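# Move wooden block from bench onto cart floor

## Task

Lift the wooden block from the bench and lay it flat on the floor of the cart, at the end with the handle, next to the profiles. The drop flap must stay open, and nothing already in place may be undone by the end. Finish with both grippers released, both hands away from the cart, and the robot touching nothing. The robot must not fall or be left leaning.

## Robot and tools

Robot: a Rainbow Robotics RB-Y1. It has a two-wheel drive base with two rear casters, a folding leg and torso, a head with head_camera, and two 7-joint arms. Each arm has a parallel gripper and a wrist camera (left_wrist_camera, right_wrist_camera) in a case that sticks out sideways and can strike things. The base is 0.58 m wide. It extends 0.10 m ahead of the drive axle and 0.57 m behind it, and it sweeps a 0.58 m radius when spinning in place. It cannot move sideways.

Frames: all positions are in metres. The base frame has its origin on the floor between the drive wheels, with x forward, y to the left and z up. left_hand and right_hand are reported in this frame. Each is the point between that gripper's pads, 0.03 m short of the fingertips. The fingers point along the hand's -z axis and close along its x axis. chest is a spine point, also in the base frame. base_odometry uses the base frame as it was at the scene's start. It counts wheel rotation only, so slips and bumps corrupt it. Heading is in rad, with positive to the left.

move: the main tool. An action is one of: base and/or joints (optionally with min_time_s or contact_limits); target alone or with min_time_s; or contact_limits alone. A move with no action just reports state and images.
- base: a velocity command, not a place. {x_m_s, turn_rad_s, for_s}: forward speed in m/s (0.005 to 0.4 either sign, or 0), turning rate to the left in rad/s (0.02 to 1.509 either sign, or 0), and duration in s (0.1 to 5). Distance is roughly speed times for_s, and the base coasts up to 1 s (up to 3.1 s when turning) afterward. If |x| + 0.27|turn| exceeds 0.4, both are scaled down.
- joints: a dict of absolute targets by joint name, in rad, with grippers in m of opening (0 to 0.1). Ranges: torso_squat_rad 0 to 1.2; torso_shift_rad -0.3 to 0.6; torso_pitch_rad -0.2 to 1.4 (positive leans forward); torso_yaw_rad -1.5 to 1.5 (positive left; raise both arms sideways at least 0.2 rad first). Shoulder pitch is ±2.356 (negative swings forward and up). left_shoulder_roll_rad is 0 to 3.141 and right_shoulder_roll_rad is -3.141 to 0, outward in both cases. Elbows are -2.617 to 0.01 (negative bends). head_pan_rad is ±0.523 and head_tilt_rad -0.35 to 1.57 (positive looks down). Torso combined limits also apply: squat+shift<=1.52; squat-shift+pitch<=1.57; shift+0.5pitch-0.4squat<=0.7; shift+0.3pitch-0.5squat<=0.39.
- target: an absolute hand pose for a single arm: side ("left"/"right"), x, y, z in the base frame (-3 to 3 m), and quat_wxyz as four numbers w, x, y, z, in the same form the hand lines print. It is solved once into joint angles, so the path arcs; break long moves into short steps. It is refused if an earlier move is still running.
- min_time_s: 0.1 to 8 s, the shortest duration for arm, head and torso motions.
- contact_limits: gripper current caps in mA (200 to 672.5, default 672.5), which persist. Lower caps mean gentler grips.
- cameras: a list of names or ["all"]. blocking: true (the default) waits for rest; false returns within about 0.5 s.

To grasp, command an opening at least 0.005 m narrower than the block. The gripper then reads "off_target" or "done", and either is fine.

wait: seconds 0 to 10, with optional cameras. It returns early once earlier moves have settled. stop: brakes every running motion, and braked parts may keep pressing. zoom_image: camera plus region [x0,y0,x1,y1] in pixels of that camera's latest image, at most 504 by 504. read_manual: licence text only. finished_scene: pass the current scene number. Call it last, after the block is placed and the hands are clear.

Results: "move" reads done or the worst status. base_status, joint_status, left_hand_status and right_hand_status can read done, moving, reached (within 10 mm and 2°), short (with the error), refused (with the reason), off_target, stopped, not_followed, time_out, contact_stop, limit_stop_at_<name>, torque_fault or limit_stop_at_motor_heat. An unrequested stop blocks the rest of that reply's calls. on_its_own lists things the robot did by itself. lidar_m gives 12 distances in 30° sectors: the 1st straight ahead, counting counter-clockwise (4th left, 7th behind, 10th right), measured at 0.23 m height; "-" means nothing seen. wheel_motors_off=1 means the wheels are disabled for 2 s after stalling. motor_effort shows wheel load in %, and a resting value above about 30 suggests the base is pushing something. The output also includes joint torques, external torques, wrist force and torque (uncalibrated and offset), and motor temperatures. "pictures" gives the order of the images.

Avoid these: arms striking or squeezing each other (including fingers and camera cases), which can end the scene. Contact torque reaching a joint's load limit (elbow 33.8 N m, wrist joints 23.5, shoulder 65.8) causes a 10 s freeze. Motors at 80 °C cause a brake stop, so don't hold stretched poses or push against unreachable targets. Carrying the block far ahead of the wheels, or braking hard while driving forward, can tip the robot. The base does not stop on collision, and its body can snag on furniture edges. Do not drop the block from any height, release it while it is moving, or slam or shove fixed objects. Lower the block gently until it rests flat, open the gripper, then lift and withdraw the hand and back the base away so that nothing touches the cart.

Each tool is called after "Call:" as name(argument=value, ...) on one line, values as JSON.

## Session

Call:
move(joints={"head_tilt_rad":0.6,"head_pan_rad":0.5}, cameras=["head_camera"])

Call:
move(joints={"head_tilt_rad":0.75,"head_pan_rad":-0.4}, cameras=["head_camera"])

Nothing of this call was run. Scene 2 begins with your next reply.

Nothing of this call was run. Scene 2 begins with your next reply.

Call:
move(joints={"head_tilt_rad":0.6,"head_pan_rad":0.5}, cameras=["head_camera"])

Call:
move(joints={"head_tilt_rad":0.7,"head_pan_rad":-0.35}, cameras=["head_camera"])

Scene clock: 1.00 s.
Joint torques (N m): left_arm=[-1.56 -0.75 0.68 -0.48 -0.13 -0.55 -0.13] | right_arm=[-3.64 -0.59 -0.77 -1.42 0.04 -0.56 0]
External joint torques (N m): left_arm=[-0.17 -0.9 0.67 0.08 -0.14 -0.13 -0.12] | right_arm=[-0.04 0.53 -0.73 0.22 -0.02 0.03 -0.02]
Motor temperatures (°C): left_arm=[30 28 32 35 34 32 37] | right_arm=[34 30 32 30 35 36 34]
Wrist force (N): left_arm=[-0.1 1.3 -7.8] | right_arm=[-2.6 0.9 -4.7]
Wrist torque (N m): left_arm=[-0.30 0.15 0.11] | right_arm=[-0.08 -0.10 -0.10]
Wrist force, peak (N): left_arm=[0.1 1.6 -7.9] | right_arm=[-2.9 0.8 -5.4]
move: done
base_odometry: x=+0.000 y=+0.000 heading=+0.000
lidar_m: 0.74 1.04 1.57 4.56 1.51 1.06 1.01 1.09 1.44 3.61 1.10 0.79
base_status: not commanded
joint_positions: torso_squat_rad=+0.350 torso_shift_rad=+0.000 torso_pitch_rad=+0.000 torso_yaw_rad=+0.000 left_shoulder_pitch_rad=+0.037 left_shoulder_roll_rad=+0.004 left_shoulder_yaw_rad=-0.043 left_elbow_rad=-0.196 left_forearm_roll_rad=-0.014 left_wrist_pitch_rad=+0.002 left_hand_roll_rad=+0.027 left_gripper_m=+0.099 right_shoulder_pitch_rad=-0.040 right_shoulder_roll_rad=-0.021 right_shoulder_yaw_rad=-0.018 right_elbow_rad=-0.235 right_forearm_roll_rad=+0.049 right_wrist_pitch_rad=-0.014 right_hand_roll_rad=+0.035 right_gripper_m=+0.099 head_pan_rad=+0.500 head_tilt_rad=+0.600
joint_status: all done
wheel_motors_off: 0
motor_effort: left_wheel=+0(1) right_wheel=+0(2)
chest: x=-0.2280 y=+0.0001 z=+1.2475 quat_wxyz=(+1.000, +0.000, +0.000, +0.000) (m; base frame)
left_hand: x=-0.1598 y=+0.2200 z=+0.5653 quat_wxyz=(+0.997, +0.000, -0.079, -0.009) (m; base frame)
right_hand: x=-0.0823 y=-0.2360 z=+0.5770 quat_wxyz=(+0.989, -0.016, -0.142, +0.041) (m; base frame)
pictures: head_camera
camera_calibration:
head_camera: T_world_to_cam=[[0.480762, -0.876288, -0.0314125, 0.143715], [-0.465904, -0.224934, -0.855767, 1.19443], [0.742833, 0.426055, -0.516406, 0.845605], [0, 0, 0, 1]] pos_world=[-0.140746, 0.0343292, 1.46335]

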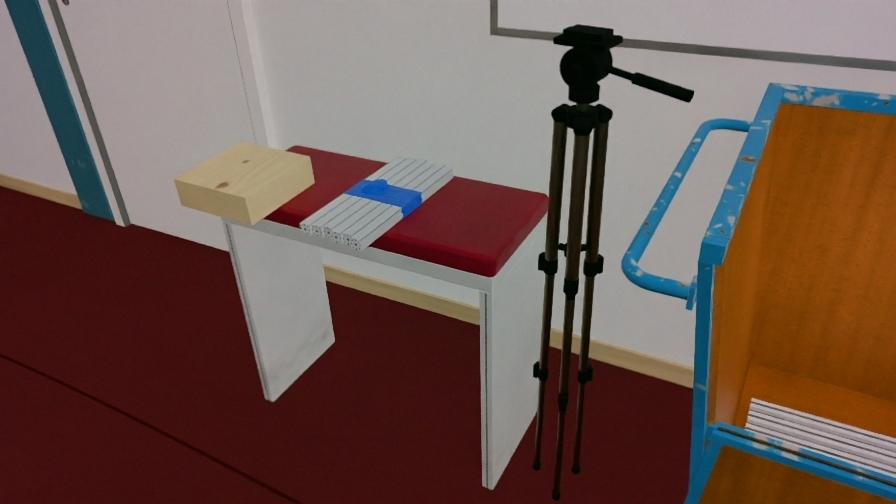

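Scene clock: 2.23 s.
Joint torques (N m): left_arm=[-1.59 -0.66 0.7 -0.46 -0.1 -0.78 0] | right_arm=[-3.61 -0.32 -0.67 -1.44 0 -0.54 0.03]
External joint torques (N m): left_arm=[-0.2 -0.81 0.69 0.09 -0.1 -0.36 0] | right_arm=[-0.01 0.79 -0.62 0.19 -0.07 0.06 0.02]
Wrist force (N): left_arm=[-0.3 1.0 -7.6] | right_arm=[-2.3 0.8 -4.8]
Wrist torque (N m): left_arm=[-0.24 0.10 0.09] | right_arm=[-0.07 -0.06 -0.10]
Wrist force, peak (N): left_arm=[-0.7 1.3 -8.3] | right_arm=[-2.9 1.1 -5.5]
move: done
base_odometry: x=+0.000 y=+0.000 heading=+0.000
lidar_m: 0.74 1.03 1.57 4.57 1.50 1.07 1.02 1.07 1.44 3.61 1.10 0.79
base_status: not commanded
joint_positions: torso_squat_rad=+0.350 torso_shift_rad=+0.000 torso_pitch_rad=+0.000 torso_yaw_rad=+0.000 left_shoulder_pitch_rad=+0.037 left_shoulder_roll_rad=+0.004 left_shoulder_yaw_rad=-0.043 left_elbow_rad=-0.196 left_forearm_roll_rad=-0.014 left_wrist_pitch_rad=+0.002 left_hand_roll_rad=+0.027 left_gripper_m=+0.099 right_shoulder_pitch_rad=-0.040 right_shoulder_roll_rad=-0.021 right_shoulder_yaw_rad=-0.018 right_elbow_rad=-0.235 right_forearm_roll_rad=+0.049 right_wrist_pitch_rad=-0.014 right_hand_roll_rad=+0.035 right_gripper_m=+0.099 head_pan_rad=-0.350 head_tilt_rad=+0.700
joint_status: all done
wheel_motors_off: 0
motor_effort: left_wheel=+0(1) right_wheel=+0(2)
chest: x=-0.2280 y=+0.0001 z=+1.2475 quat_wxyz=(+1.000, +0.000, +0.000, +0.000) (m; base frame)
left_hand: x=-0.1598 y=+0.2200 z=+0.5653 quat_wxyz=(+0.997, +0.000, -0.079, -0.009) (m; base frame)
right_hand: x=-0.0823 y=-0.2360 z=+0.5770 quat_wxyz=(+0.989, -0.016, -0.142, +0.041) (m; base frame)
pictures: head_camera
camera_calibration:
head_camera: T_world_to_cam=[[-0.343925, -0.938471, -0.0314129, -0.0261982], [-0.554226, 0.229887, -0.799991, 1.09545], [0.75799, -0.257727, -0.59919, 0.968638], [0, 0, 0, 1]] pos_world=[-0.136103, -0.0267708, 1.45592]

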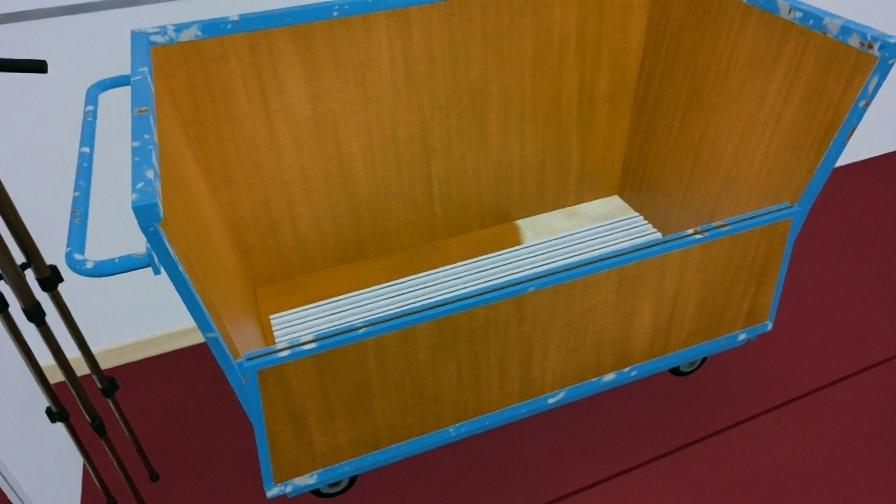

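Call:
move(base={"turn_rad_s":0.785,"for_s":2}, joints={"left_gripper_m":0,"right_gripper_m":0,"torso_pitch_rad":0.6,"left_shoulder_roll_rad":0.25,"right_shoulder_roll_rad":-0.25,"head_tilt_rad":0.3,"head_pan_rad":0})

Call:
move(base={"x_m_s":0.4,"for_s":3}, joints={"left_shoulder_pitch_rad":-1.485,"left_shoulder_roll_rad":1.617,"left_shoulder_yaw_rad":-1.467,"left_elbow_rad":-1.866,"left_forearm_roll_rad":1.663,"left_wrist_pitch_rad":0.792,"left_hand_roll_rad":-0.972,"right_shoulder_pitch_rad":-1.485,"right_shoulder_roll_rad":-1.617,"right_shoulder_yaw_rad":1.467,"right_elbow_rad":-1.866,"right_forearm_roll_rad":-1.663,"right_wrist_pitch_rad":0.792,"right_hand_roll_rad":0.972}, min_time_s=3)

Call:
move(base={"turn_rad_s":-0.785,"for_s":2}, cameras=["head_camera"])

Scene clock: 11.37 s.
Joint torques (N m): left_arm=[13.62 4.83 1.22 5.71 -0.07 0.6 -0.01] | right_arm=[12.93 -4.8 -1.28 4.81 -0.2 0.48 -0.05]
External joint torques (N m): left_arm=[-1.64 -1.19 0.68 -0.05 -0.08 -0.19 -0.04] | right_arm=[-0.02 1.38 -0.44 0.43 -0.11 -0.08 -0.03]
Wrist force (N): left_arm=[4.1 0.1 -8.0] | right_arm=[1.5 1.7 -4.7]
Wrist torque (N m): left_arm=[-0.18 0.39 0.07] | right_arm=[-0.10 0.15 -0.08]
Wrist force, peak (N): left_arm=[4.1 0.1 -8.0] | right_arm=[-2.5 3.1 -5.0]
move: done
base_odometry: x=+0.000 y=+0.000 heading=+1.569
lidar_m: 4.43 1.50 1.08 1.02 1.05 1.44 3.75 1.11 0.80 0.76 1.07 1.56
base_status: done (sent for 2 of 2 s)
joint_positions: torso_squat_rad=+0.350 torso_shift_rad=+0.000 torso_pitch_rad=+0.600 torso_yaw_rad=+0.000 left_shoulder_pitch_rad=+0.037 left_shoulder_roll_rad=+0.250 left_shoulder_yaw_rad=-0.043 left_elbow_rad=-0.196 left_forearm_roll_rad=-0.014 left_wrist_pitch_rad=+0.002 left_hand_roll_rad=+0.027 left_gripper_m=+0.000 right_shoulder_pitch_rad=-0.040 right_shoulder_roll_rad=-0.250 right_shoulder_yaw_rad=-0.018 right_elbow_rad=-0.235 right_forearm_roll_rad=+0.049 right_wrist_pitch_rad=-0.014 right_hand_roll_rad=+0.035 right_gripper_m=+0.000 head_pan_rad=+0.000 head_tilt_rad=+0.300
joint_status: all done
wheel_motors_off: 0
motor_effort: left_wheel=+2(33) right_wheel=+18(52)
chest: x=-0.0533 y=+0.0001 z=+1.1935 quat_wxyz=(+0.955, +0.000, +0.295, +0.000) (m; base frame)
left_hand: x=-0.3708 y=+0.4050 z=+0.6115 quat_wxyz=(+0.968, +0.109, +0.220, -0.058) (m; base frame)
right_hand: x=-0.2971 y=-0.4072 z=+0.5767 quat_wxyz=(+0.977, -0.109, +0.158, +0.088) (m; base frame)
pictures: none

Scene clock: 15.73 s.
Joint torques (N m): left_arm=[-10.68 10.16 9.12 -0.62 0.2 -0.56 -0.16] | right_arm=[-12.2 -13.66 -7.33 -0.18 -0.05 -0.34 0.08]
External joint torques (N m): left_arm=[1.01 -1.97 0.5 -0.28 -0.06 -0.18 -0.15] | right_arm=[-0.78 -1.26 0.94 -0.04 0 -0.02 0.07]
Wrist force (N): left_arm=[-1.0 1.6 -7.6] | right_arm=[-2.5 1.1 -5.1]
Wrist torque (N m): left_arm=[-0.34 0.06 0.14] | right_arm=[-0.07 -0.11 -0.24]
Wrist force, peak (N): left_arm=[1.6 -0.5 -8.5] | right_arm=[-2.2 1.0 -5.6]
move: done
base_odometry: x=+0.001 y=+1.200 heading=+1.570
lidar_m: 4.39 1.53 1.10 1.05 1.08 1.48 3.81 1.35 1.12 0.91 1.54 2.03
base_status: done (sent for 3 of 3 s)
joint_positions: torso_squat_rad=+0.350 torso_shift_rad=+0.000 torso_pitch_rad=+0.600 torso_yaw_rad=+0.000 left_shoulder_pitch_rad=-1.485 left_shoulder_roll_rad=+1.617 left_shoulder_yaw_rad=-1.467 left_elbow_rad=-1.866 left_forearm_roll_rad=+1.663 left_wrist_pitch_rad=+0.792 left_hand_roll_rad=-0.972 left_gripper_m=+0.000 right_shoulder_pitch_rad=-1.485 right_shoulder_roll_rad=-1.617 right_shoulder_yaw_rad=+1.467 right_elbow_rad=-1.866 right_forearm_roll_rad=-1.663 right_wrist_pitch_rad=+0.792 right_hand_roll_rad=+0.972 right_gripper_m=+0.000 head_pan_rad=+0.000 head_tilt_rad=+0.300
joint_status: all done
wheel_motors_off: 0
motor_effort: left_wheel=+12(45) right_wheel=-10(53)
chest: x=-0.0533 y=+0.0001 z=+1.1934 quat_wxyz=(+0.955, +0.000, +0.296, +0.000) (m; base frame)
left_hand: x=+0.3001 y=+0.3001 z=+0.8803 quat_wxyz=(+0.704, -0.073, -0.074, -0.703) (m; base frame)
right_hand: x=+0.2999 y=-0.2999 z=+0.8802 quat_wxyz=(+0.704, +0.073, -0.074, +0.703) (m; base frame)
pictures: none

Scene clock: 19.67 s.
Joint torques (N m): left_arm=[-11.24 10.18 9.56 -0.63 0.16 -0.56 -0.2] | right_arm=[-12.43 -13.58 -7.92 -0.26 -0.08 -0.33 0.04]
External joint torques (N m): left_arm=[0.45 -1.95 0.94 -0.29 -0.11 -0.18 -0.19] | right_arm=[-1.01 -1.18 0.34 -0.12 -0.02 -0.01 0.03]
Wrist force (N): left_arm=[-0.5 1.0 -7.9] | right_arm=[-2.5 1.0 -5.3]
Wrist torque (N m): left_arm=[-0.26 0.10 0.17] | right_arm=[-0.09 -0.12 -0.20]
Wrist force, peak (N): left_arm=[-0.8 1.2 -8.4] | right_arm=[-2.4 0.9 -5.5]
move: done
base_odometry: x=+0.001 y=+1.200 heading=+0.001
lidar_m: 0.89 1.53 2.05 4.40 1.56 1.11 1.05 1.11 1.48 3.68 1.32 1.10
base_status: done (sent for 2 of 2 s)
joint_positions: torso_squat_rad=+0.350 torso_shift_rad=+0.000 torso_pitch_rad=+0.600 torso_yaw_rad=+0.000 left_shoulder_pitch_rad=-1.485 left_shoulder_roll_rad=+1.617 left_shoulder_yaw_rad=-1.467 left_elbow_rad=-1.866 left_forearm_roll_rad=+1.663 left_wrist_pitch_rad=+0.792 left_hand_roll_rad=-0.972 left_gripper_m=+0.000 right_shoulder_pitch_rad=-1.485 right_shoulder_roll_rad=-1.617 right_shoulder_yaw_rad=+1.467 right_elbow_rad=-1.866 right_forearm_roll_rad=-1.663 right_wrist_pitch_rad=+0.792 right_hand_roll_rad=+0.972 right_gripper_m=+0.000 head_pan_rad=+0.000 head_tilt_rad=+0.300
joint_status: not commanded
wheel_motors_off: 0
motor_effort: left_wheel=+18(37) right_wheel=-1(41)
chest: x=-0.0533 y=+0.0001 z=+1.1934 quat_wxyz=(+0.955, +0.000, +0.296, +0.000) (m; base frame)
left_hand: x=+0.3001 y=+0.3001 z=+0.8803 quat_wxyz=(+0.704, -0.073, -0.074, -0.703) (m; base frame)
right_hand: x=+0.2999 y=-0.2999 z=+0.8802 quat_wxyz=(+0.704, +0.073, -0.074, +0.703) (m; base frame)
pictures: head_camera
camera_calibration:
head_camera: T_world_to_cam=[[-0.00760343, -0.999502, -0.0306411, 0.0409559], [-0.74653, 0.0260606, -0.664841, 1.00473], [0.665308, 0.0178194, -0.746356, 0.898039], [0, 0, 0, 1]] pos_world=[0.152896, -0.00125083, 1.33949]

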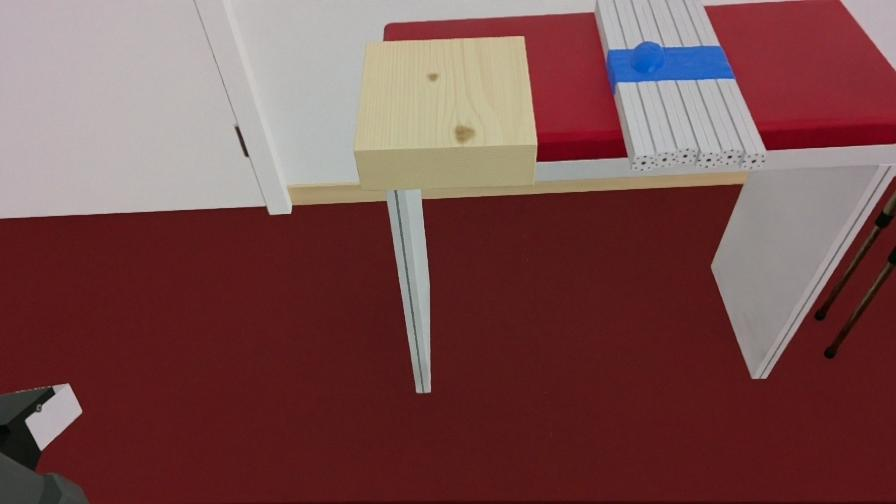

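Call:
move(joints={"torso_pitch_rad":0.8,"head_tilt_rad":0.3})

Call:
move(target={"side":"left","x":0.271,"y":0.18,"z":0.781,"quat_wxyz":[0.7032,-0.0739,-0.0739,-0.7032]})

Call:
move(target={"side":"left","x":0.271,"y":0.125,"z":0.781,"quat_wxyz":[0.7032,-0.0739,-0.0739,-0.7032]})

Call:
move(target={"side":"left","x":0.271,"y":0.125,"z":0.731,"quat_wxyz":[0.7032,-0.0739,-0.0739,-0.7032]})

Call:
move(target={"side":"left","x":0.271,"y":0.125,"z":0.681,"quat_wxyz":[0.7032,-0.0739,-0.0739,-0.7032]})

Call:
move(target={"side":"left","x":0.271,"y":0.125,"z":0.631,"quat_wxyz":[0.7032,-0.0739,-0.0739,-0.7032]})

Call:
move(target={"side":"left","x":0.271,"y":0.125,"z":0.58,"quat_wxyz":[0.7032,-0.0739,-0.0739,-0.7032]}, cameras=["left_wrist_camera"])

Scene clock: 56.30 s.
Joint torques (N m): left_arm=[-9.09 10.96 7.81 -1.47 0.29 -0.18 -0.2] | right_arm=[-10.11 -14.35 -6.12 -1.14 -0.23 -0.06 0]
External joint torques (N m): left_arm=[0.44 -2.17 0.77 -0.02 -0.11 -0.14 -0.19] | right_arm=[-0.81 -0.86 0.63 0.02 -0.01 -0.07 -0.01]
Wrist force (N): left_arm=[-0.7 2.5 -7.6] | right_arm=[-2.0 0.0 -4.9]
Wrist torque (N m): left_arm=[-0.35 0.09 0.12] | right_arm=[-0.07 -0.05 -0.18]
Wrist force, peak (N): left_arm=[-0.4 2.8 -8.2] | right_arm=[-2.7 -0.1 -5.6]
move: done
base_odometry: x=+0.001 y=+1.200 heading=+0.001
lidar_m: 0.90 1.53 2.04 4.40 1.55 1.11 1.05 1.10 1.47 3.68 1.33 1.09
base_status: not commanded
joint_positions: torso_squat_rad=+0.350 torso_shift_rad=+0.000 torso_pitch_rad=+0.800 torso_yaw_rad=+0.000 left_shoulder_pitch_rad=-1.485 left_shoulder_roll_rad=+1.617 left_shoulder_yaw_rad=-1.467 left_elbow_rad=-1.866 left_forearm_roll_rad=+1.663 left_wrist_pitch_rad=+0.792 left_hand_roll_rad=-0.972 left_gripper_m=+0.000 right_shoulder_pitch_rad=-1.485 right_shoulder_roll_rad=-1.617 right_shoulder_yaw_rad=+1.467 right_elbow_rad=-1.866 right_forearm_roll_rad=-1.663 right_wrist_pitch_rad=+0.792 right_hand_roll_rad=+0.972 right_gripper_m=+0.000 head_pan_rad=+0.000 head_tilt_rad=+0.300
joint_status: all done
wheel_motors_off: 0
motor_effort: left_wheel=+18(20) right_wheel=-3(4)
chest: x=-0.0060 y=+0.0001 z=+1.1536 quat_wxyz=(+0.921, +0.000, +0.389, +0.000) (m; base frame)
left_hand: x=+0.2780 y=+0.3001 z=+0.7765 quat_wxyz=(+0.707, -0.143, -0.004, -0.692) (m; base frame)
right_hand: x=+0.2779 y=-0.2999 z=+0.7764 quat_wxyz=(+0.707, +0.143, -0.003, +0.692) (m; base frame)
pictures: none

Scene clock: 57.47 s.
Joint torques (N m): left_arm=[-9.88 7.96 7.88 -3.66 0.32 -0.36 -0.39] | right_arm=[-10.24 -14.4 -6.51 -1.09 -0.2 -0.04 -0.02]
External joint torques (N m): left_arm=[0.35 -1.25 0.88 0.68 0.25 0.17 -0.38] | right_arm=[-0.94 -0.92 0.24 0.07 0.02 -0.05 -0.03]
Wrist force (N): left_arm=[-0.4 1.8 -7.6] | right_arm=[-2.1 0.2 -5.1]
Wrist torque (N m): left_arm=[-0.34 0.11 0.05] | right_arm=[-0.04 -0.06 -0.20]
Wrist force, peak (N): left_arm=[-1.0 2.8 -7.8] | right_arm=[-2.0 -0.6 -5.3]
move: done
base_odometry: x=+0.001 y=+1.200 heading=+0.001
lidar_m: 0.89 1.53 2.05 4.41 1.55 1.10 1.05 1.11 1.49 3.69 1.33 1.10
base_status: not commanded
joint_positions: torso_squat_rad=+0.350 torso_shift_rad=+0.000 torso_pitch_rad=+0.800 torso_yaw_rad=+0.000 left_shoulder_pitch_rad=-1.523 left_shoulder_roll_rad=+1.426 left_shoulder_yaw_rad=-1.466 left_elbow_rad=-2.191 left_forearm_roll_rad=+0.965 left_wrist_pitch_rad=+0.854 left_hand_roll_rad=-0.174 left_gripper_m=+0.000 right_shoulder_pitch_rad=-1.485 right_shoulder_roll_rad=-1.617 right_shoulder_yaw_rad=+1.467 right_elbow_rad=-1.866 right_forearm_roll_rad=-1.663 right_wrist_pitch_rad=+0.792 right_hand_roll_rad=+0.972 right_gripper_m=+0.000 head_pan_rad=+0.000 head_tilt_rad=+0.300
joint_status: all done
wheel_motors_off: 0
motor_effort: left_wheel=+18(19) right_wheel=-4(4)
chest: x=-0.0060 y=+0.0001 z=+1.1536 quat_wxyz=(+0.921, +0.000, +0.389, +0.000) (m; base frame)
left_hand: x=+0.2710 y=+0.1799 z=+0.7811 quat_wxyz=(+0.703, -0.074, -0.074, -0.703) (m; base frame)
left_hand_status: reached (checked arc, planned for 0.8 s): 0 mm and 0.0 deg off.
right_hand: x=+0.2779 y=-0.2999 z=+0.7764 quat_wxyz=(+0.707, +0.143, -0.003, +0.692) (m; base frame)
pictures: none

Scene clock: 58.27 s.
Joint torques (N m): left_arm=[-10.76 6.57 8.91 -3.81 -0.17 -0.77 -0.13] | right_arm=[-10.05 -14.41 -6.58 -1.02 -0.26 0.08 0.02]
External joint torques (N m): left_arm=[0.9 -0.75 1.47 1.06 -0.21 -0.24 -0.12] | right_arm=[-0.75 -0.93 0.18 0.14 -0.03 0.07 0.01]
Wrist force (N): left_arm=[-0.9 1.2 -6.9] | right_arm=[-1.8 -0.3 -4.8]
Wrist torque (N m): left_arm=[-0.26 0.07 0.01] | right_arm=[0.00 -0.02 -0.24]
Wrist force, peak (N): left_arm=[0.2 1.2 -8.7] | right_arm=[-2.4 -0.6 -5.3]
move: done
base_odometry: x=+0.001 y=+1.200 heading=+0.001
lidar_m: 0.88 1.54 2.03 4.39 1.55 1.10 1.05 1.10 1.48 3.69 1.33 1.10
base_status: not commanded
joint_positions: torso_squat_rad=+0.350 torso_shift_rad=+0.000 torso_pitch_rad=+0.800 torso_yaw_rad=+0.000 left_shoulder_pitch_rad=-1.567 left_shoulder_roll_rad=+1.246 left_shoulder_yaw_rad=-1.445 left_elbow_rad=-2.176 left_forearm_roll_rad=+0.920 left_wrist_pitch_rad=+0.988 left_hand_roll_rad=-0.039 left_gripper_m=+0.000 right_shoulder_pitch_rad=-1.485 right_shoulder_roll_rad=-1.617 right_shoulder_yaw_rad=+1.467 right_elbow_rad=-1.866 right_forearm_roll_rad=-1.663 right_wrist_pitch_rad=+0.792 right_hand_roll_rad=+0.972 right_gripper_m=+0.000 head_pan_rad=+0.000 head_tilt_rad=+0.300
joint_status: all done
wheel_motors_off: 0
motor_effort: left_wheel=+18(20) right_wheel=-2(4)
chest: x=-0.0060 y=+0.0001 z=+1.1536 quat_wxyz=(+0.921, +0.000, +0.389, +0.000) (m; base frame)
left_hand: x=+0.2709 y=+0.1249 z=+0.7813 quat_wxyz=(+0.703, -0.074, -0.074, -0.703) (m; base frame)
left_hand_status: reached (checked arc, planned for 0.5 s): 0 mm and 0.1 deg off.
right_hand: x=+0.2779 y=-0.2999 z=+0.7765 quat_wxyz=(+0.707, +0.143, -0.003, +0.692) (m; base frame)
pictures: none

Scene clock: 59.07 s.
Joint torques (N m): left_arm=[-11.11 6.15 8.01 -4.49 -0.09 -0.85 -0.23] | right_arm=[-9.79 -14.36 -6.32 -1.08 -0.29 0.07 0.03]
External joint torques (N m): left_arm=[0.57 -1.05 0.95 0.63 -0.13 -0.32 -0.22] | right_arm=[-0.49 -0.88 0.43 0.08 -0.06 0.06 0.02]
Wrist force (N): left_arm=[-0.8 1.2 -7.6] | right_arm=[-1.8 -0.3 -4.8]
Wrist torque (N m): left_arm=[-0.31 0.08 0.16] | right_arm=[-0.02 -0.04 -0.22]
Wrist force, peak (N): left_arm=[-0.3 0.4 -9.2] | right_arm=[-2.9 -0.2 -5.4]
move: done
base_odometry: x=+0.001 y=+1.200 heading=+0.001
lidar_m: 0.89 1.53 2.04 4.39 1.54 1.10 1.05 1.09 1.47 3.71 1.32 1.10
base_status: not commanded
joint_positions: torso_squat_rad=+0.350 torso_shift_rad=+0.000 torso_pitch_rad=+0.800 torso_yaw_rad=+0.000 left_shoulder_pitch_rad=-1.497 left_shoulder_roll_rad=+1.153 left_shoulder_yaw_rad=-1.486 left_elbow_rad=-2.012 left_forearm_roll_rad=+0.841 left_wrist_pitch_rad=+0.900 left_hand_roll_rad=-0.068 left_gripper_m=+0.000 right_shoulder_pitch_rad=-1.485 right_shoulder_roll_rad=-1.617 right_shoulder_yaw_rad=+1.467 right_elbow_rad=-1.866 right_forearm_roll_rad=-1.663 right_wrist_pitch_rad=+0.792 right_hand_roll_rad=+0.972 right_gripper_m=+0.000 head_pan_rad=+0.000 head_tilt_rad=+0.300
joint_status: all done
wheel_motors_off: 0
motor_effort: left_wheel=+18(19) right_wheel=-3(4)
chest: x=-0.0060 y=+0.0001 z=+1.1536 quat_wxyz=(+0.921, +0.000, +0.389, +0.000) (m; base frame)
left_hand: x=+0.2708 y=+0.1251 z=+0.7316 quat_wxyz=(+0.703, -0.074, -0.074, -0.703) (m; base frame)
left_hand_status: reached (checked arc, planned for 0.5 s): 1 mm and 0.0 deg off.
right_hand: x=+0.2779 y=-0.2999 z=+0.7765 quat_wxyz=(+0.707, +0.143, -0.003, +0.692) (m; base frame)
pictures: none

Scene clock: 59.90 s.
Joint torques (N m): left_arm=[-11.22 5.8 6.86 -4.4 -0.12 -0.76 -0.23] | right_arm=[-9.76 -14.06 -6.43 -1.07 -0.27 -0.01 0.01]
External joint torques (N m): left_arm=[0.45 -1.1 0.28 0.63 -0.16 -0.23 -0.22] | right_arm=[-0.46 -0.58 0.32 0.09 -0.05 -0.01 0]
Wrist force (N): left_arm=[-0.2 1.4 -7.5] | right_arm=[-2.3 0.3 -5.0]
Wrist torque (N m): left_arm=[-0.32 0.14 0.14] | right_arm=[-0.10 -0.08 -0.20]
Wrist force, peak (N): left_arm=[-0.5 0.7 -8.6] | right_arm=[-2.8 -0.7 -4.8]
move: done
base_odometry: x=+0.001 y=+1.200 heading=+0.001
lidar_m: 0.89 1.54 2.03 4.39 1.55 1.11 1.04 1.10 1.47 3.68 1.32 1.11
base_status: not commanded
joint_positions: torso_squat_rad=+0.350 torso_shift_rad=+0.000 torso_pitch_rad=+0.800 torso_yaw_rad=+0.000 left_shoulder_pitch_rad=-1.437 left_shoulder_roll_rad=+1.049 left_shoulder_yaw_rad=-1.516 left_elbow_rad=-1.818 left_forearm_roll_rad=+0.798 left_wrist_pitch_rad=+0.801 left_hand_roll_rad=-0.112 left_gripper_m=+0.000 right_shoulder_pitch_rad=-1.485 right_shoulder_roll_rad=-1.617 right_shoulder_yaw_rad=+1.467 right_elbow_rad=-1.866 right_forearm_roll_rad=-1.663 right_wrist_pitch_rad=+0.792 right_hand_roll_rad=+0.972 right_gripper_m=+0.000 head_pan_rad=+0.000 head_tilt_rad=+0.300
joint_status: all done
wheel_motors_off: 0
motor_effort: left_wheel=+19(19) right_wheel=-2(4)
chest: x=-0.0060 y=+0.0001 z=+1.1536 quat_wxyz=(+0.921, +0.000, +0.389, +0.000) (m; base frame)
left_hand: x=+0.2708 y=+0.1251 z=+0.6818 quat_wxyz=(+0.703, -0.073, -0.074, -0.703) (m; base frame)
left_hand_status: reached (checked arc, planned for 0.5 s): 1 mm and 0.1 deg off.
right_hand: x=+0.2779 y=-0.2999 z=+0.7765 quat_wxyz=(+0.707, +0.143, -0.003, +0.692) (m; base frame)
pictures: none

Scene clock: 60.80 s.
Joint torques (N m): left_arm=[-11.18 5.09 6.62 -4.18 0.05 -0.7 -0.23] | right_arm=[-10.15 -14.38 -5.88 -0.98 -0.32 0.06 0.07]
External joint torques (N m): left_arm=[0.51 -1.29 0.68 0.42 -0.01 -0.18 -0.22] | right_arm=[-0.85 -0.89 0.87 0.18 -0.09 0.06 0.06]
Wrist force (N): left_arm=[-0.2 1.7 -8.2] | right_arm=[-2.3 -0.5 -4.5]
Wrist torque (N m): left_arm=[-0.39 0.14 0.14] | right_arm=[0.05 -0.08 -0.24]
Wrist force, peak (N): left_arm=[0.3 1.4 -8.3] | right_arm=[-2.2 -0.4 -5.4]
move: done
base_odometry: x=+0.001 y=+1.200 heading=+0.001
lidar_m: 0.89 1.53 2.05 4.40 1.57 1.10 1.06 1.10 1.48 3.69 1.33 1.10
base_status: not commanded
joint_positions: torso_squat_rad=+0.350 torso_shift_rad=+0.000 torso_pitch_rad=+0.800 torso_yaw_rad=+0.000 left_shoulder_pitch_rad=-1.387 left_shoulder_roll_rad=+0.927 left_shoulder_yaw_rad=-1.542 left_elbow_rad=-1.583 left_forearm_roll_rad=+0.801 left_wrist_pitch_rad=+0.685 left_hand_roll_rad=-0.186 left_gripper_m=+0.000 right_shoulder_pitch_rad=-1.485 right_shoulder_roll_rad=-1.617 right_shoulder_yaw_rad=+1.467 right_elbow_rad=-1.866 right_forearm_roll_rad=-1.663 right_wrist_pitch_rad=+0.792 right_hand_roll_rad=+0.972 right_gripper_m=+0.000 head_pan_rad=+0.000 head_tilt_rad=+0.300
joint_status: all done
wheel_motors_off: 0
motor_effort: left_wheel=+19(20) right_wheel=-3(4)
chest: x=-0.0060 y=+0.0001 z=+1.1536 quat_wxyz=(+0.921, +0.000, +0.389, +0.000) (m; base frame)
left_hand: x=+0.2711 y=+0.1249 z=+0.6311 quat_wxyz=(+0.703, -0.074, -0.074, -0.703) (m; base frame)
left_hand_status: reached (checked arc, planned for 0.6 s): 0 mm and 0.0 deg off.
right_hand: x=+0.2779 y=-0.2999 z=+0.7765 quat_wxyz=(+0.707, +0.143, -0.003, +0.692) (m; base frame)
pictures: none

Scene clock: 61.73 s.
Joint torques (N m): left_arm=[-10.76 4.7 5.32 -3.08 0.12 -0.74 -0.21] | right_arm=[-9.97 -14.25 -6.37 -1.16 -0.23 0.19 0.02]
External joint torques (N m): left_arm=[0.91 -0.87 0.26 0.69 0.05 -0.22 -0.2] | right_arm=[-0.67 -0.77 0.39 0 -0.01 0.19 0]
Wrist force (N): left_arm=[-0.5 1.8 -7.6] | right_arm=[-1.9 -0.1 -5.3]
Wrist torque (N m): left_arm=[-0.33 0.15 0.14] | right_arm=[-0.05 -0.01 -0.22]
Wrist force, peak (N): left_arm=[-0.9 1.8 -8.1] | right_arm=[-1.9 -0.5 -5.3]
move: done
base_odometry: x=+0.001 y=+1.200 heading=+0.001
lidar_m: 0.90 1.53 2.04 4.39 1.56 1.11 1.05 1.11 1.48 3.68 1.34 1.10
base_status: not commanded
joint_positions: torso_squat_rad=+0.350 torso_shift_rad=+0.000 torso_pitch_rad=+0.800 torso_yaw_rad=+0.000 left_shoulder_pitch_rad=-1.346 left_shoulder_roll_rad=+0.781 left_shoulder_yaw_rad=-1.568 left_elbow_rad=-1.295 left_forearm_roll_rad=+0.868 left_wrist_pitch_rad=+0.551 left_hand_roll_rad=-0.308 left_gripper_m=+0.000 right_shoulder_pitch_rad=-1.485 right_shoulder_roll_rad=-1.617 right_shoulder_yaw_rad=+1.467 right_elbow_rad=-1.866 right_forearm_roll_rad=-1.663 right_wrist_pitch_rad=+0.792 right_hand_roll_rad=+0.972 right_gripper_m=+0.000 head_pan_rad=+0.000 head_tilt_rad=+0.300
joint_status: all done
wheel_motors_off: 0
motor_effort: left_wheel=+18(20) right_wheel=-3(4)
chest: x=-0.0060 y=+0.0001 z=+1.1536 quat_wxyz=(+0.921, +0.000, +0.389, +0.000) (m; base frame)
left_hand: x=+0.2711 y=+0.1248 z=+0.5802 quat_wxyz=(+0.703, -0.073, -0.074, -0.703) (m; base frame)
left_hand_status: reached (checked arc, planned for 0.6 s): 0 mm and 0.1 deg off.
right_hand: x=+0.2779 y=-0.3000 z=+0.7765 quat_wxyz=(+0.707, +0.143, -0.003, +0.692) (m; base frame)
pictures: left_wrist_camera
camera_calibration:
left_wrist_camera: T_world_to_cam=[[0.0270865, -0.97957, 0.19927, -0.00125458], [-0.888561, 0.0677308, 0.453731, -0.00173201], [-0.457959, -0.189354, -0.868573, 0.724223], [0, 0, 0, 1]] pos_world=[0.330159, 0.136023, 0.630077]

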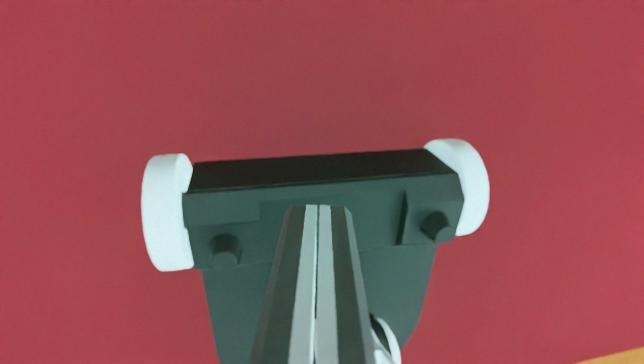

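Call:
move(joints={"left_shoulder_pitch_rad":-1.523,"left_shoulder_roll_rad":1.426,"left_shoulder_yaw_rad":-1.466,"left_elbow_rad":-2.191,"left_forearm_roll_rad":0.965,"left_wrist_pitch_rad":0.854,"left_hand_roll_rad":-0.174,"right_shoulder_pitch_rad":-1.523,"right_shoulder_roll_rad":-1.426,"right_shoulder_yaw_rad":1.466,"right_elbow_rad":-2.191,"right_forearm_roll_rad":-0.965,"right_wrist_pitch_rad":0.854,"right_hand_roll_rad":0.174})

Call:
move(base={"x_m_s":0.25,"for_s":2.3}, cameras=["all"])

Scene clock: 67.30 s.
Joint torques (N m): left_arm=[-9.75 6.69 8.22 -4.39 0.17 -0.78 0.1] | right_arm=[-11.3 -9.94 -7.1 -4.14 -0.13 -0.39 0.31]
External joint torques (N m): left_arm=[0.49 -2.51 1.21 -0.06 0.1 -0.25 0.11] | right_arm=[-1.03 -0.29 -0.2 -0.19 -0.29 0.07 0.3]
Wrist force (N): left_arm=[-0.3 1.7 -7.0] | right_arm=[-1.9 1.4 -4.6]
Wrist torque (N m): left_arm=[-0.34 0.15 0.01] | right_arm=[-0.13 -0.05 -0.06]
Wrist force, peak (N): left_arm=[-0.5 1.5 -8.4] | right_arm=[-2.0 1.1 -5.6]
move: done
base_odometry: x=+0.001 y=+1.200 heading=+0.001
lidar_m: 0.89 1.54 2.04 4.39 1.55 1.10 1.05 1.10 1.48 3.68 1.33 1.10
base_status: not commanded
joint_positions: torso_squat_rad=+0.350 torso_shift_rad=+0.000 torso_pitch_rad=+0.800 torso_yaw_rad=+0.000 left_shoulder_pitch_rad=-1.523 left_shoulder_roll_rad=+1.426 left_shoulder_yaw_rad=-1.466 left_elbow_rad=-2.191 left_forearm_roll_rad=+0.965 left_wrist_pitch_rad=+0.854 left_hand_roll_rad=-0.174 left_gripper_m=+0.000 right_shoulder_pitch_rad=-1.523 right_shoulder_roll_rad=-1.426 right_shoulder_yaw_rad=+1.466 right_elbow_rad=-2.191 right_forearm_roll_rad=-0.965 right_wrist_pitch_rad=+0.854 right_hand_roll_rad=+0.174 right_gripper_m=+0.000 head_pan_rad=+0.000 head_tilt_rad=+0.300
joint_status: all done
wheel_motors_off: 0
motor_effort: left_wheel=+18(19) right_wheel=-2(4)
chest: x=-0.0060 y=+0.0001 z=+1.1536 quat_wxyz=(+0.921, +0.000, +0.389, +0.000) (m; base frame)
left_hand: x=+0.2713 y=+0.1798 z=+0.7812 quat_wxyz=(+0.703, -0.074, -0.074, -0.703) (m; base frame)
right_hand: x=+0.2711 y=-0.1796 z=+0.7810 quat_wxyz=(+0.703, +0.074, -0.074, +0.703) (m; base frame)
pictures: none

Scene clock: 70.57 s.
Joint torques (N m): left_arm=[-9.61 7.23 7.93 -4.19 0.15 -0.8 0.16] | right_arm=[-10.98 -10.36 -7.4 -4.13 -0.07 -0.45 0.17]
External joint torques (N m): left_arm=[0.62 -1.97 0.92 0.14 0.08 -0.28 0.17] | right_arm=[-0.71 -0.7 -0.5 -0.18 -0.23 0.01 0.16]
Wrist force (N): left_arm=[-0.6 0.6 -7.6] | right_arm=[-2.1 0.5 -4.8]
Wrist torque (N m): left_arm=[-0.21 0.10 0.05] | right_arm=[-0.03 -0.08 -0.05]
Wrist force, peak (N): left_arm=[-0.8 2.1 -8.4] | right_arm=[-2.0 1.4 -5.6]
move: done
base_odometry: x=+0.576 y=+1.200 heading=+0.001
lidar_m: 0.41 0.32 1.26 3.27 2.40 1.71 1.62 1.68 2.26 1.14 0.69 0.85
base_status: done (sent for 2.3 of 2.3 s)
joint_positions: torso_squat_rad=+0.350 torso_shift_rad=+0.000 torso_pitch_rad=+0.800 torso_yaw_rad=+0.000 left_shoulder_pitch_rad=-1.523 left_shoulder_roll_rad=+1.426 left_shoulder_yaw_rad=-1.466 left_elbow_rad=-2.191 left_forearm_roll_rad=+0.965 left_wrist_pitch_rad=+0.854 left_hand_roll_rad=-0.174 left_gripper_m=+0.000 right_shoulder_pitch_rad=-1.523 right_shoulder_roll_rad=-1.426 right_shoulder_yaw_rad=+1.466 right_elbow_rad=-2.191 right_forearm_roll_rad=-0.965 right_wrist_pitch_rad=+0.854 right_hand_roll_rad=+0.174 right_gripper_m=+0.000 head_pan_rad=+0.000 head_tilt_rad=+0.300
joint_status: not commanded
wheel_motors_off: 0
motor_effort: left_wheel=-3(46) right_wheel=+3(33)
chest: x=-0.0060 y=+0.0001 z=+1.1536 quat_wxyz=(+0.921, +0.000, +0.389, +0.000) (m; base frame)
left_hand: x=+0.2713 y=+0.1798 z=+0.7811 quat_wxyz=(+0.703, -0.074, -0.074, -0.703) (m; base frame)
right_hand: x=+0.2712 y=-0.1796 z=+0.7810 quat_wxyz=(+0.703, +0.074, -0.074, +0.703) (m; base frame)
pictures: head_camera, left_wrist_camera, right_wrist_camera
camera_calibration:
head_camera: T_world_to_cam=[[-0.0135407, -0.999502, -0.0285197, 0.0376114], [-0.863728, 0.026062, -0.503285, 0.826428], [0.503777, 0.0178184, -0.86365, 0.971193], [0, 0, 0, 1]] pos_world=[0.225053, -0.00125082, 1.25577]
left_wrist_camera: T_world_to_cam=[[0.0264367, -0.97946, 0.199896, 0.0122546], [-0.888223, 0.0687313, 0.454243, -0.097073], [-0.458652, -0.189561, -0.868162, 0.909199], [0, 0, 0, 1]] pos_world=[0.330459, 0.191023, 0.830977]
right_wrist_camera: T_world_to_cam=[[0.0293377, -0.971749, -0.234187, -0.000848429], [-0.861405, -0.14343, 0.487246, -0.145631], [-0.50707, 0.187435, -0.841277, 0.900399], [0, 0, 0, 1]] pos_world=[0.331143, -0.190479, 0.828245]

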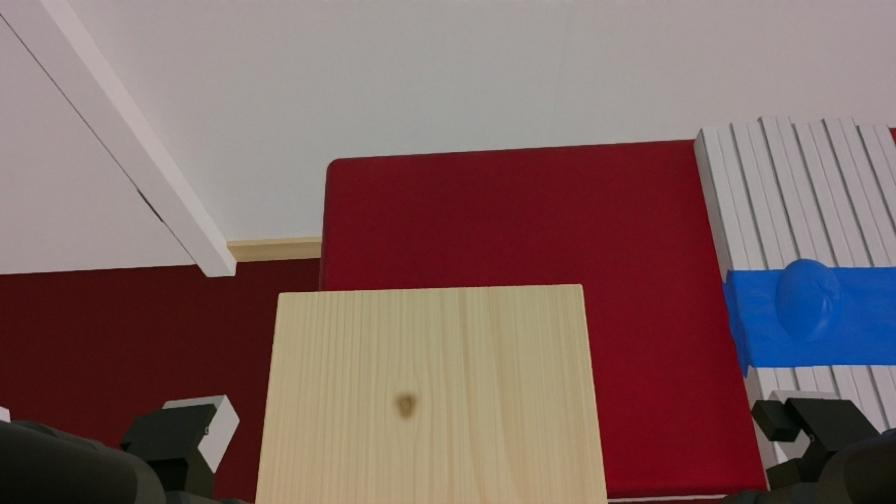

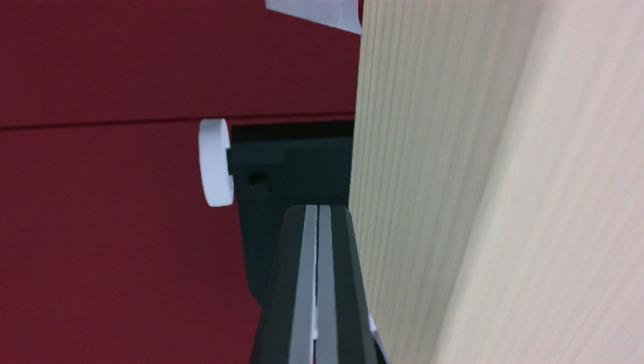

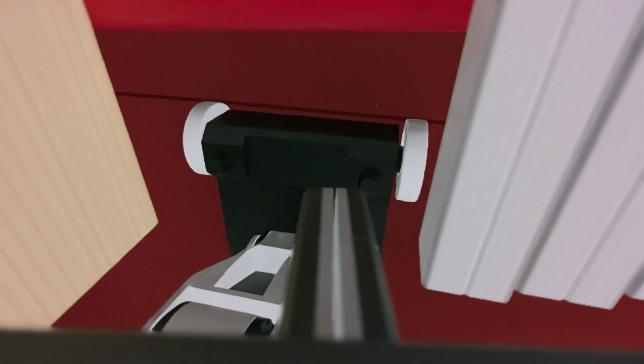

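Call:
move(base={"x_m_s":0.1,"for_s":0.8})

Call:
move(joints={"left_shoulder_pitch_rad":-1.554,"left_shoulder_roll_rad":1.3,"left_shoulder_yaw_rad":-1.451,"left_elbow_rad":-2.18,"left_forearm_roll_rad":0.934,"left_wrist_pitch_rad":0.948,"left_hand_roll_rad":-0.08,"right_shoulder_pitch_rad":-1.554,"right_shoulder_roll_rad":-1.3,"right_shoulder_yaw_rad":1.451,"right_elbow_rad":-2.18,"right_forearm_roll_rad":-0.934,"right_wrist_pitch_rad":0.948,"right_hand_roll_rad":0.08}, min_time_s=1.5, cameras=["all"])

Scene clock: 75.33 s.
Joint torques (N m): left_arm=[-9.69 7.32 8.16 -4.25 0.22 -0.83 0.07] | right_arm=[-10.72 -9.86 -7.17 -4.02 -0.16 -0.34 0.31]
External joint torques (N m): left_arm=[0.54 -1.88 1.15 0.08 0.15 -0.31 0.08] | right_arm=[-0.44 -0.21 -0.26 -0.06 -0.31 0.12 0.3]
Wrist force (N): left_arm=[-0.4 1.4 -8.3] | right_arm=[-2.3 0.9 -5.4]
Wrist torque (N m): left_arm=[-0.33 0.16 0.06] | right_arm=[-0.09 -0.08 -0.04]
Wrist force, peak (N): left_arm=[-0.2 1.7 -8.4] | right_arm=[-2.2 1.3 -5.4]
move: done
base_odometry: x=+0.656 y=+1.200 heading=+0.001
lidar_m: 0.43 0.24 1.15 2.98 2.50 1.78 1.70 1.78 2.37 1.14 0.65 0.89
base_status: done (sent for 0.8 of 0.8 s)
joint_positions: torso_squat_rad=+0.350 torso_shift_rad=+0.000 torso_pitch_rad=+0.800 torso_yaw_rad=+0.000 left_shoulder_pitch_rad=-1.523 left_shoulder_roll_rad=+1.426 left_shoulder_yaw_rad=-1.466 left_elbow_rad=-2.191 left_forearm_roll_rad=+0.965 left_wrist_pitch_rad=+0.854 left_hand_roll_rad=-0.174 left_gripper_m=+0.000 right_shoulder_pitch_rad=-1.523 right_shoulder_roll_rad=-1.426 right_shoulder_yaw_rad=+1.466 right_elbow_rad=-2.191 right_forearm_roll_rad=-0.965 right_wrist_pitch_rad=+0.854 right_hand_roll_rad=+0.174 right_gripper_m=+0.000 head_pan_rad=+0.000 head_tilt_rad=+0.300
joint_status: not commanded
wheel_motors_off: 0
motor_effort: left_wheel=-4(20) right_wheel=+1(29)
chest: x=-0.0060 y=+0.0001 z=+1.1536 quat_wxyz=(+0.921, +0.000, +0.389, +0.000) (m; base frame)
left_hand: x=+0.2713 y=+0.1798 z=+0.7811 quat_wxyz=(+0.703, -0.074, -0.074, -0.703) (m; base frame)
right_hand: x=+0.2712 y=-0.1796 z=+0.7810 quat_wxyz=(+0.703, +0.074, -0.074, +0.703) (m; base frame)
pictures: none

Scene clock: 77.13 s.
Joint torques (N m): left_arm=[-12.64 3.47 11.52 -4.57 -0.66 -2.27 0.15] | right_arm=[-12.97 -6.68 -8.85 -4.01 0.32 -0.17 -0.25]
External joint torques (N m): left_arm=[-1.39 -4.43 4.21 0.15 -0.71 -1.74 0.16] | right_arm=[-1.64 1.68 -1.65 0.34 0.13 0.29 -0.26]
Wrist force (N): left_arm=[-6.4 -1.4 -5.7] | right_arm=[-2.2 0.5 -5.2]
Wrist torque (N m): left_arm=[-0.34 0.25 0.09] | right_arm=[-0.02 -0.10 -0.02]
Wrist force, peak (N): left_arm=[-13.0 2.4 0.1] | right_arm=[-2.2 0.7 -5.5]
move: done
base_odometry: x=+0.656 y=+1.200 heading=+0.001
lidar_m: 0.42 0.25 1.16 2.97 2.51 1.80 1.70 1.77 2.38 1.14 0.65 0.88
base_status: not commanded
joint_positions: torso_squat_rad=+0.350 torso_shift_rad=+0.000 torso_pitch_rad=+0.800 torso_yaw_rad=+0.000 left_shoulder_pitch_rad=-1.554 left_shoulder_roll_rad=+1.301 left_shoulder_yaw_rad=-1.452 left_elbow_rad=-2.180 left_forearm_roll_rad=+0.934 left_wrist_pitch_rad=+0.948 left_hand_roll_rad=-0.080 left_gripper_m=+0.000 right_shoulder_pitch_rad=-1.554 right_shoulder_roll_rad=-1.300 right_shoulder_yaw_rad=+1.451 right_elbow_rad=-2.180 right_forearm_roll_rad=-0.934 right_wrist_pitch_rad=+0.948 right_hand_roll_rad=+0.080 right_gripper_m=+0.000 head_pan_rad=+0.000 head_tilt_rad=+0.300
joint_status: all done
wheel_motors_off: 0
motor_effort: left_wheel=-2(4) right_wheel=+1(4)
chest: x=-0.0060 y=+0.0001 z=+1.1536 quat_wxyz=(+0.921, +0.000, +0.389, +0.000) (m; base frame)
left_hand: x=+0.2711 y=+0.1420 z=+0.7802 quat_wxyz=(+0.703, -0.075, -0.073, -0.703) (m; base frame)
right_hand: x=+0.2712 y=-0.1414 z=+0.7804 quat_wxyz=(+0.703, +0.075, -0.073, +0.703) (m; base frame)
pictures: head_camera, left_wrist_camera, right_wrist_camera
camera_calibration:
head_camera: T_world_to_cam=[[-0.013401, -0.999502, -0.0285558, 0.0377276], [-0.863729, 0.0259595, -0.503287, 0.826479], [0.503778, 0.0179199, -0.863648, 0.971275], [0, 0, 0, 1]] pos_world=[0.225053, -0.00115138, 1.25587]
left_wrist_camera: T_world_to_cam=[[0.0268724, -0.97965, 0.198909, -0.0239402], [-0.886652, 0.0685351, 0.45733, -0.0971124], [-0.461655, -0.188652, -0.866767, 0.900712], [0, 0, 0, 1]] pos_world=[0.330357, 0.153124, 0.829882]
right_wrist_camera: T_world_to_cam=[[0.0294673, -0.971758, -0.234134, 0.0360884], [-0.859994, -0.144031, 0.489557, -0.142055], [-0.509453, 0.186928, -0.83995, 0.892254], [0, 0, 0, 1]] pos_world=[0.331332, -0.152179, 0.827442]

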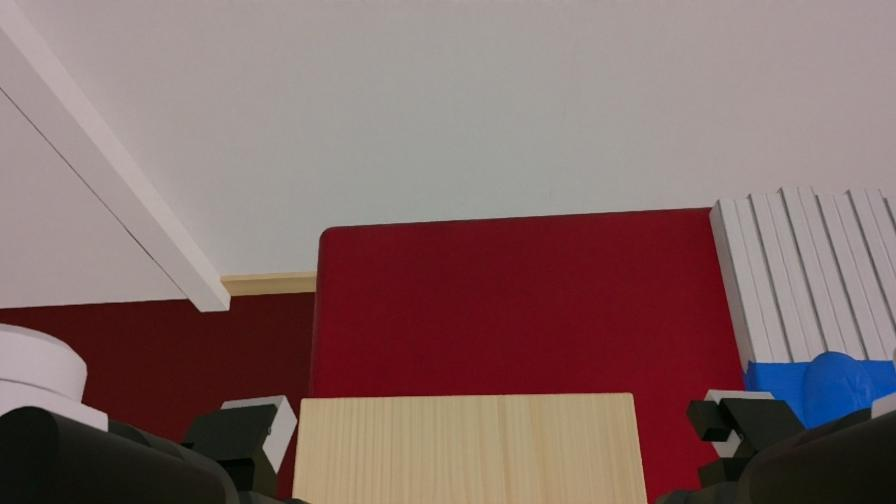

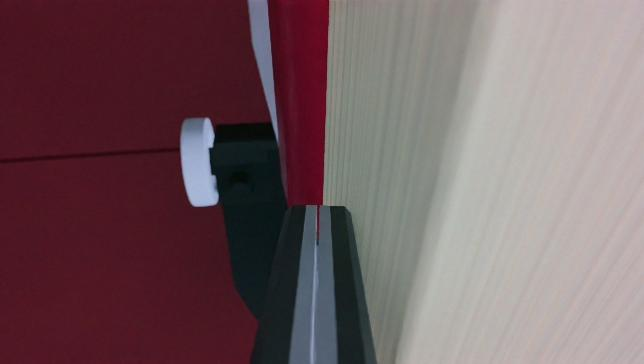

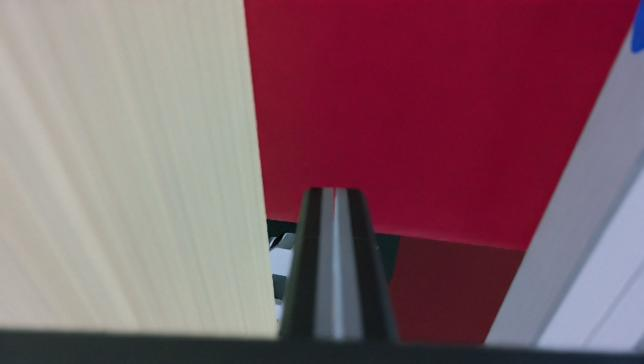

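Call:
move(joints={"left_shoulder_pitch_rad":-1.563,"left_shoulder_roll_rad":1.264,"left_shoulder_yaw_rad":-1.447,"left_elbow_rad":-2.177,"left_forearm_roll_rad":0.925,"left_wrist_pitch_rad":0.975,"left_hand_roll_rad":-0.053,"right_shoulder_pitch_rad":-1.563,"right_shoulder_roll_rad":-1.264,"right_shoulder_yaw_rad":1.447,"right_elbow_rad":-2.177,"right_forearm_roll_rad":-0.925,"right_wrist_pitch_rad":0.975,"right_hand_roll_rad":0.053}, min_time_s=1.2, cameras=["right_wrist_camera"])

Scene clock: 81.80 s.
Joint torques (N m): left_arm=[-13.03 2.12 11.39 -5.25 -0.48 -2.51 0.22] | right_arm=[-14.08 -6.1 -8.76 -4.17 0.45 -0.18 -0.31]
External joint torques (N m): left_arm=[-1.51 -5.41 3.99 -0.43 -0.52 -1.99 0.23] | right_arm=[-2.46 1.88 -1.48 0.28 0.25 0.28 -0.32]
Wrist force (N): left_arm=[-7.9 0.6 -5.4] | right_arm=[-1.7 0.7 -4.8]
Wrist torque (N m): left_arm=[-0.43 0.33 0.04] | right_arm=[-0.06 -0.02 -0.02]
Wrist force, peak (N): left_arm=[-9.0 -0.4 -6.4] | right_arm=[-2.1 0.9 -5.7]
move: done
base_odometry: x=+0.656 y=+1.200 heading=+0.001
lidar_m: 0.42 0.25 1.15 2.98 2.52 1.79 1.71 1.78 2.36 1.13 0.66 0.89
base_status: not commanded
joint_positions: torso_squat_rad=+0.350 torso_shift_rad=+0.000 torso_pitch_rad=+0.800 torso_yaw_rad=+0.000 left_shoulder_pitch_rad=-1.562 left_shoulder_roll_rad=+1.265 left_shoulder_yaw_rad=-1.448 left_elbow_rad=-2.177 left_forearm_roll_rad=+0.925 left_wrist_pitch_rad=+0.975 left_hand_roll_rad=-0.053 left_gripper_m=+0.000 right_shoulder_pitch_rad=-1.563 right_shoulder_roll_rad=-1.264 right_shoulder_yaw_rad=+1.447 right_elbow_rad=-2.177 right_forearm_roll_rad=-0.925 right_wrist_pitch_rad=+0.975 right_hand_roll_rad=+0.053 right_gripper_m=+0.000 head_pan_rad=+0.000 head_tilt_rad=+0.300
joint_status: all done
wheel_motors_off: 0
motor_effort: left_wheel=-2(3) right_wheel=+2(3)
chest: x=-0.0060 y=+0.0001 z=+1.1536 quat_wxyz=(+0.921, +0.000, +0.389, +0.000) (m; base frame)
left_hand: x=+0.2710 y=+0.1312 z=+0.7806 quat_wxyz=(+0.703, -0.074, -0.073, -0.703) (m; base frame)
right_hand: x=+0.2709 y=-0.1304 z=+0.7808 quat_wxyz=(+0.703, +0.075, -0.074, +0.703) (m; base frame)
pictures: right_wrist_camera
camera_calibration:
right_wrist_camera: T_world_to_cam=[[0.0294147, -0.971804, -0.233947, 0.0467585], [-0.860472, -0.143718, 0.488808, -0.140148], [-0.508648, 0.186927, -0.840438, 0.890606], [0, 0, 0, 1]] pos_world=[0.331035, -0.14118, 0.827943]

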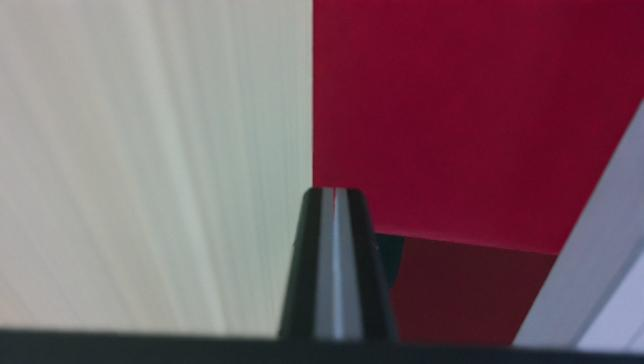

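Call:
move(joints={"left_shoulder_pitch_rad":-1.569,"left_shoulder_roll_rad":1.237,"left_shoulder_yaw_rad":-1.444,"left_elbow_rad":-2.175,"left_forearm_roll_rad":0.918,"left_wrist_pitch_rad":0.995,"left_hand_roll_rad":-0.032,"right_shoulder_pitch_rad":-1.569,"right_shoulder_roll_rad":-1.237,"right_shoulder_yaw_rad":1.444,"right_elbow_rad":-2.175,"right_forearm_roll_rad":-0.918,"right_wrist_pitch_rad":0.995,"right_hand_roll_rad":0.032}, min_time_s=0.8, cameras=["right_wrist_camera"])

Scene clock: 84.27 s.
Joint torques (N m): left_arm=[-16.52 -12.48 17.51 -12.1 -0.18 -11.38 0.4] | right_arm=[-17.05 9.84 -13.29 -11.98 -0.18 -8.27 -0.19]
External joint torques (N m): left_arm=[-4.82 -19.78 10.07 -7.24 -0.21 -10.87 0.41] | right_arm=[-5.24 17.59 -5.97 -7.49 -0.39 -7.82 -0.2]
Wrist force (N): left_arm=[-40.9 0.4 12.7] | right_arm=[-33.4 0.1 9.5]
Wrist torque (N m): left_arm=[-0.45 1.11 -0.11] | right_arm=[-0.01 0.67 -0.06]
Wrist force, peak (N): left_arm=[-42.3 1.7 12.9] | right_arm=[-33.8 -1.8 9.5]
move: done
base_odometry: x=+0.656 y=+1.200 heading=+0.001
lidar_m: 0.42 0.24 1.16 2.98 2.51 1.78 1.70 1.79 2.38 1.15 0.66 0.89
base_status: not commanded
joint_positions: torso_squat_rad=+0.350 torso_shift_rad=+0.000 torso_pitch_rad=+0.800 torso_yaw_rad=+0.000 left_shoulder_pitch_rad=-1.568 left_shoulder_roll_rad=+1.242 left_shoulder_yaw_rad=-1.446 left_elbow_rad=-2.173 left_forearm_roll_rad=+0.918 left_wrist_pitch_rad=+0.998 left_hand_roll_rad=-0.032 left_gripper_m=+0.000 right_shoulder_pitch_rad=-1.568 right_shoulder_roll_rad=-1.241 right_shoulder_yaw_rad=+1.446 right_elbow_rad=-2.173 right_forearm_roll_rad=-0.918 right_wrist_pitch_rad=+0.997 right_hand_roll_rad=+0.032 right_gripper_m=+0.000 head_pan_rad=+0.000 head_tilt_rad=+0.300
joint_status: all done
wheel_motors_off: 0
motor_effort: left_wheel=-2(3) right_wheel=+2(3)
chest: x=-0.0062 y=+0.0001 z=+1.1537 quat_wxyz=(+0.921, +0.000, +0.389, +0.000) (m; base frame)
left_hand: x=+0.2709 y=+0.1259 z=+0.7804 quat_wxyz=(+0.705, -0.071, -0.071, -0.702) (m; base frame)
right_hand: x=+0.2711 y=-0.1252 z=+0.7806 quat_wxyz=(+0.705, +0.072, -0.072, +0.702) (m; base frame)
pictures: right_wrist_camera
camera_calibration:
right_wrist_camera: T_world_to_cam=[[0.0249587, -0.973501, -0.227316, 0.047608], [-0.861715, -0.136221, 0.488765, -0.137891], [-0.506779, 0.183683, -0.84228, 0.890015], [0, 0, 0, 1]] pos_world=[0.33103, -0.135918, 0.82786]

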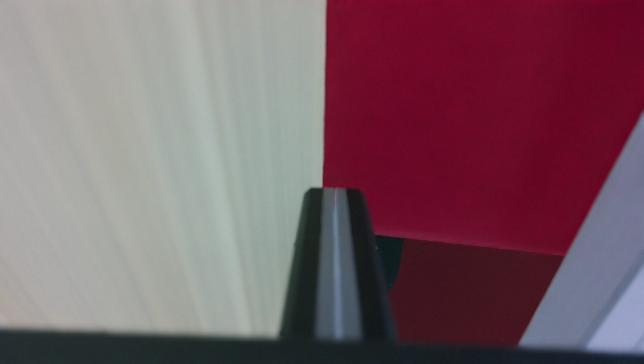

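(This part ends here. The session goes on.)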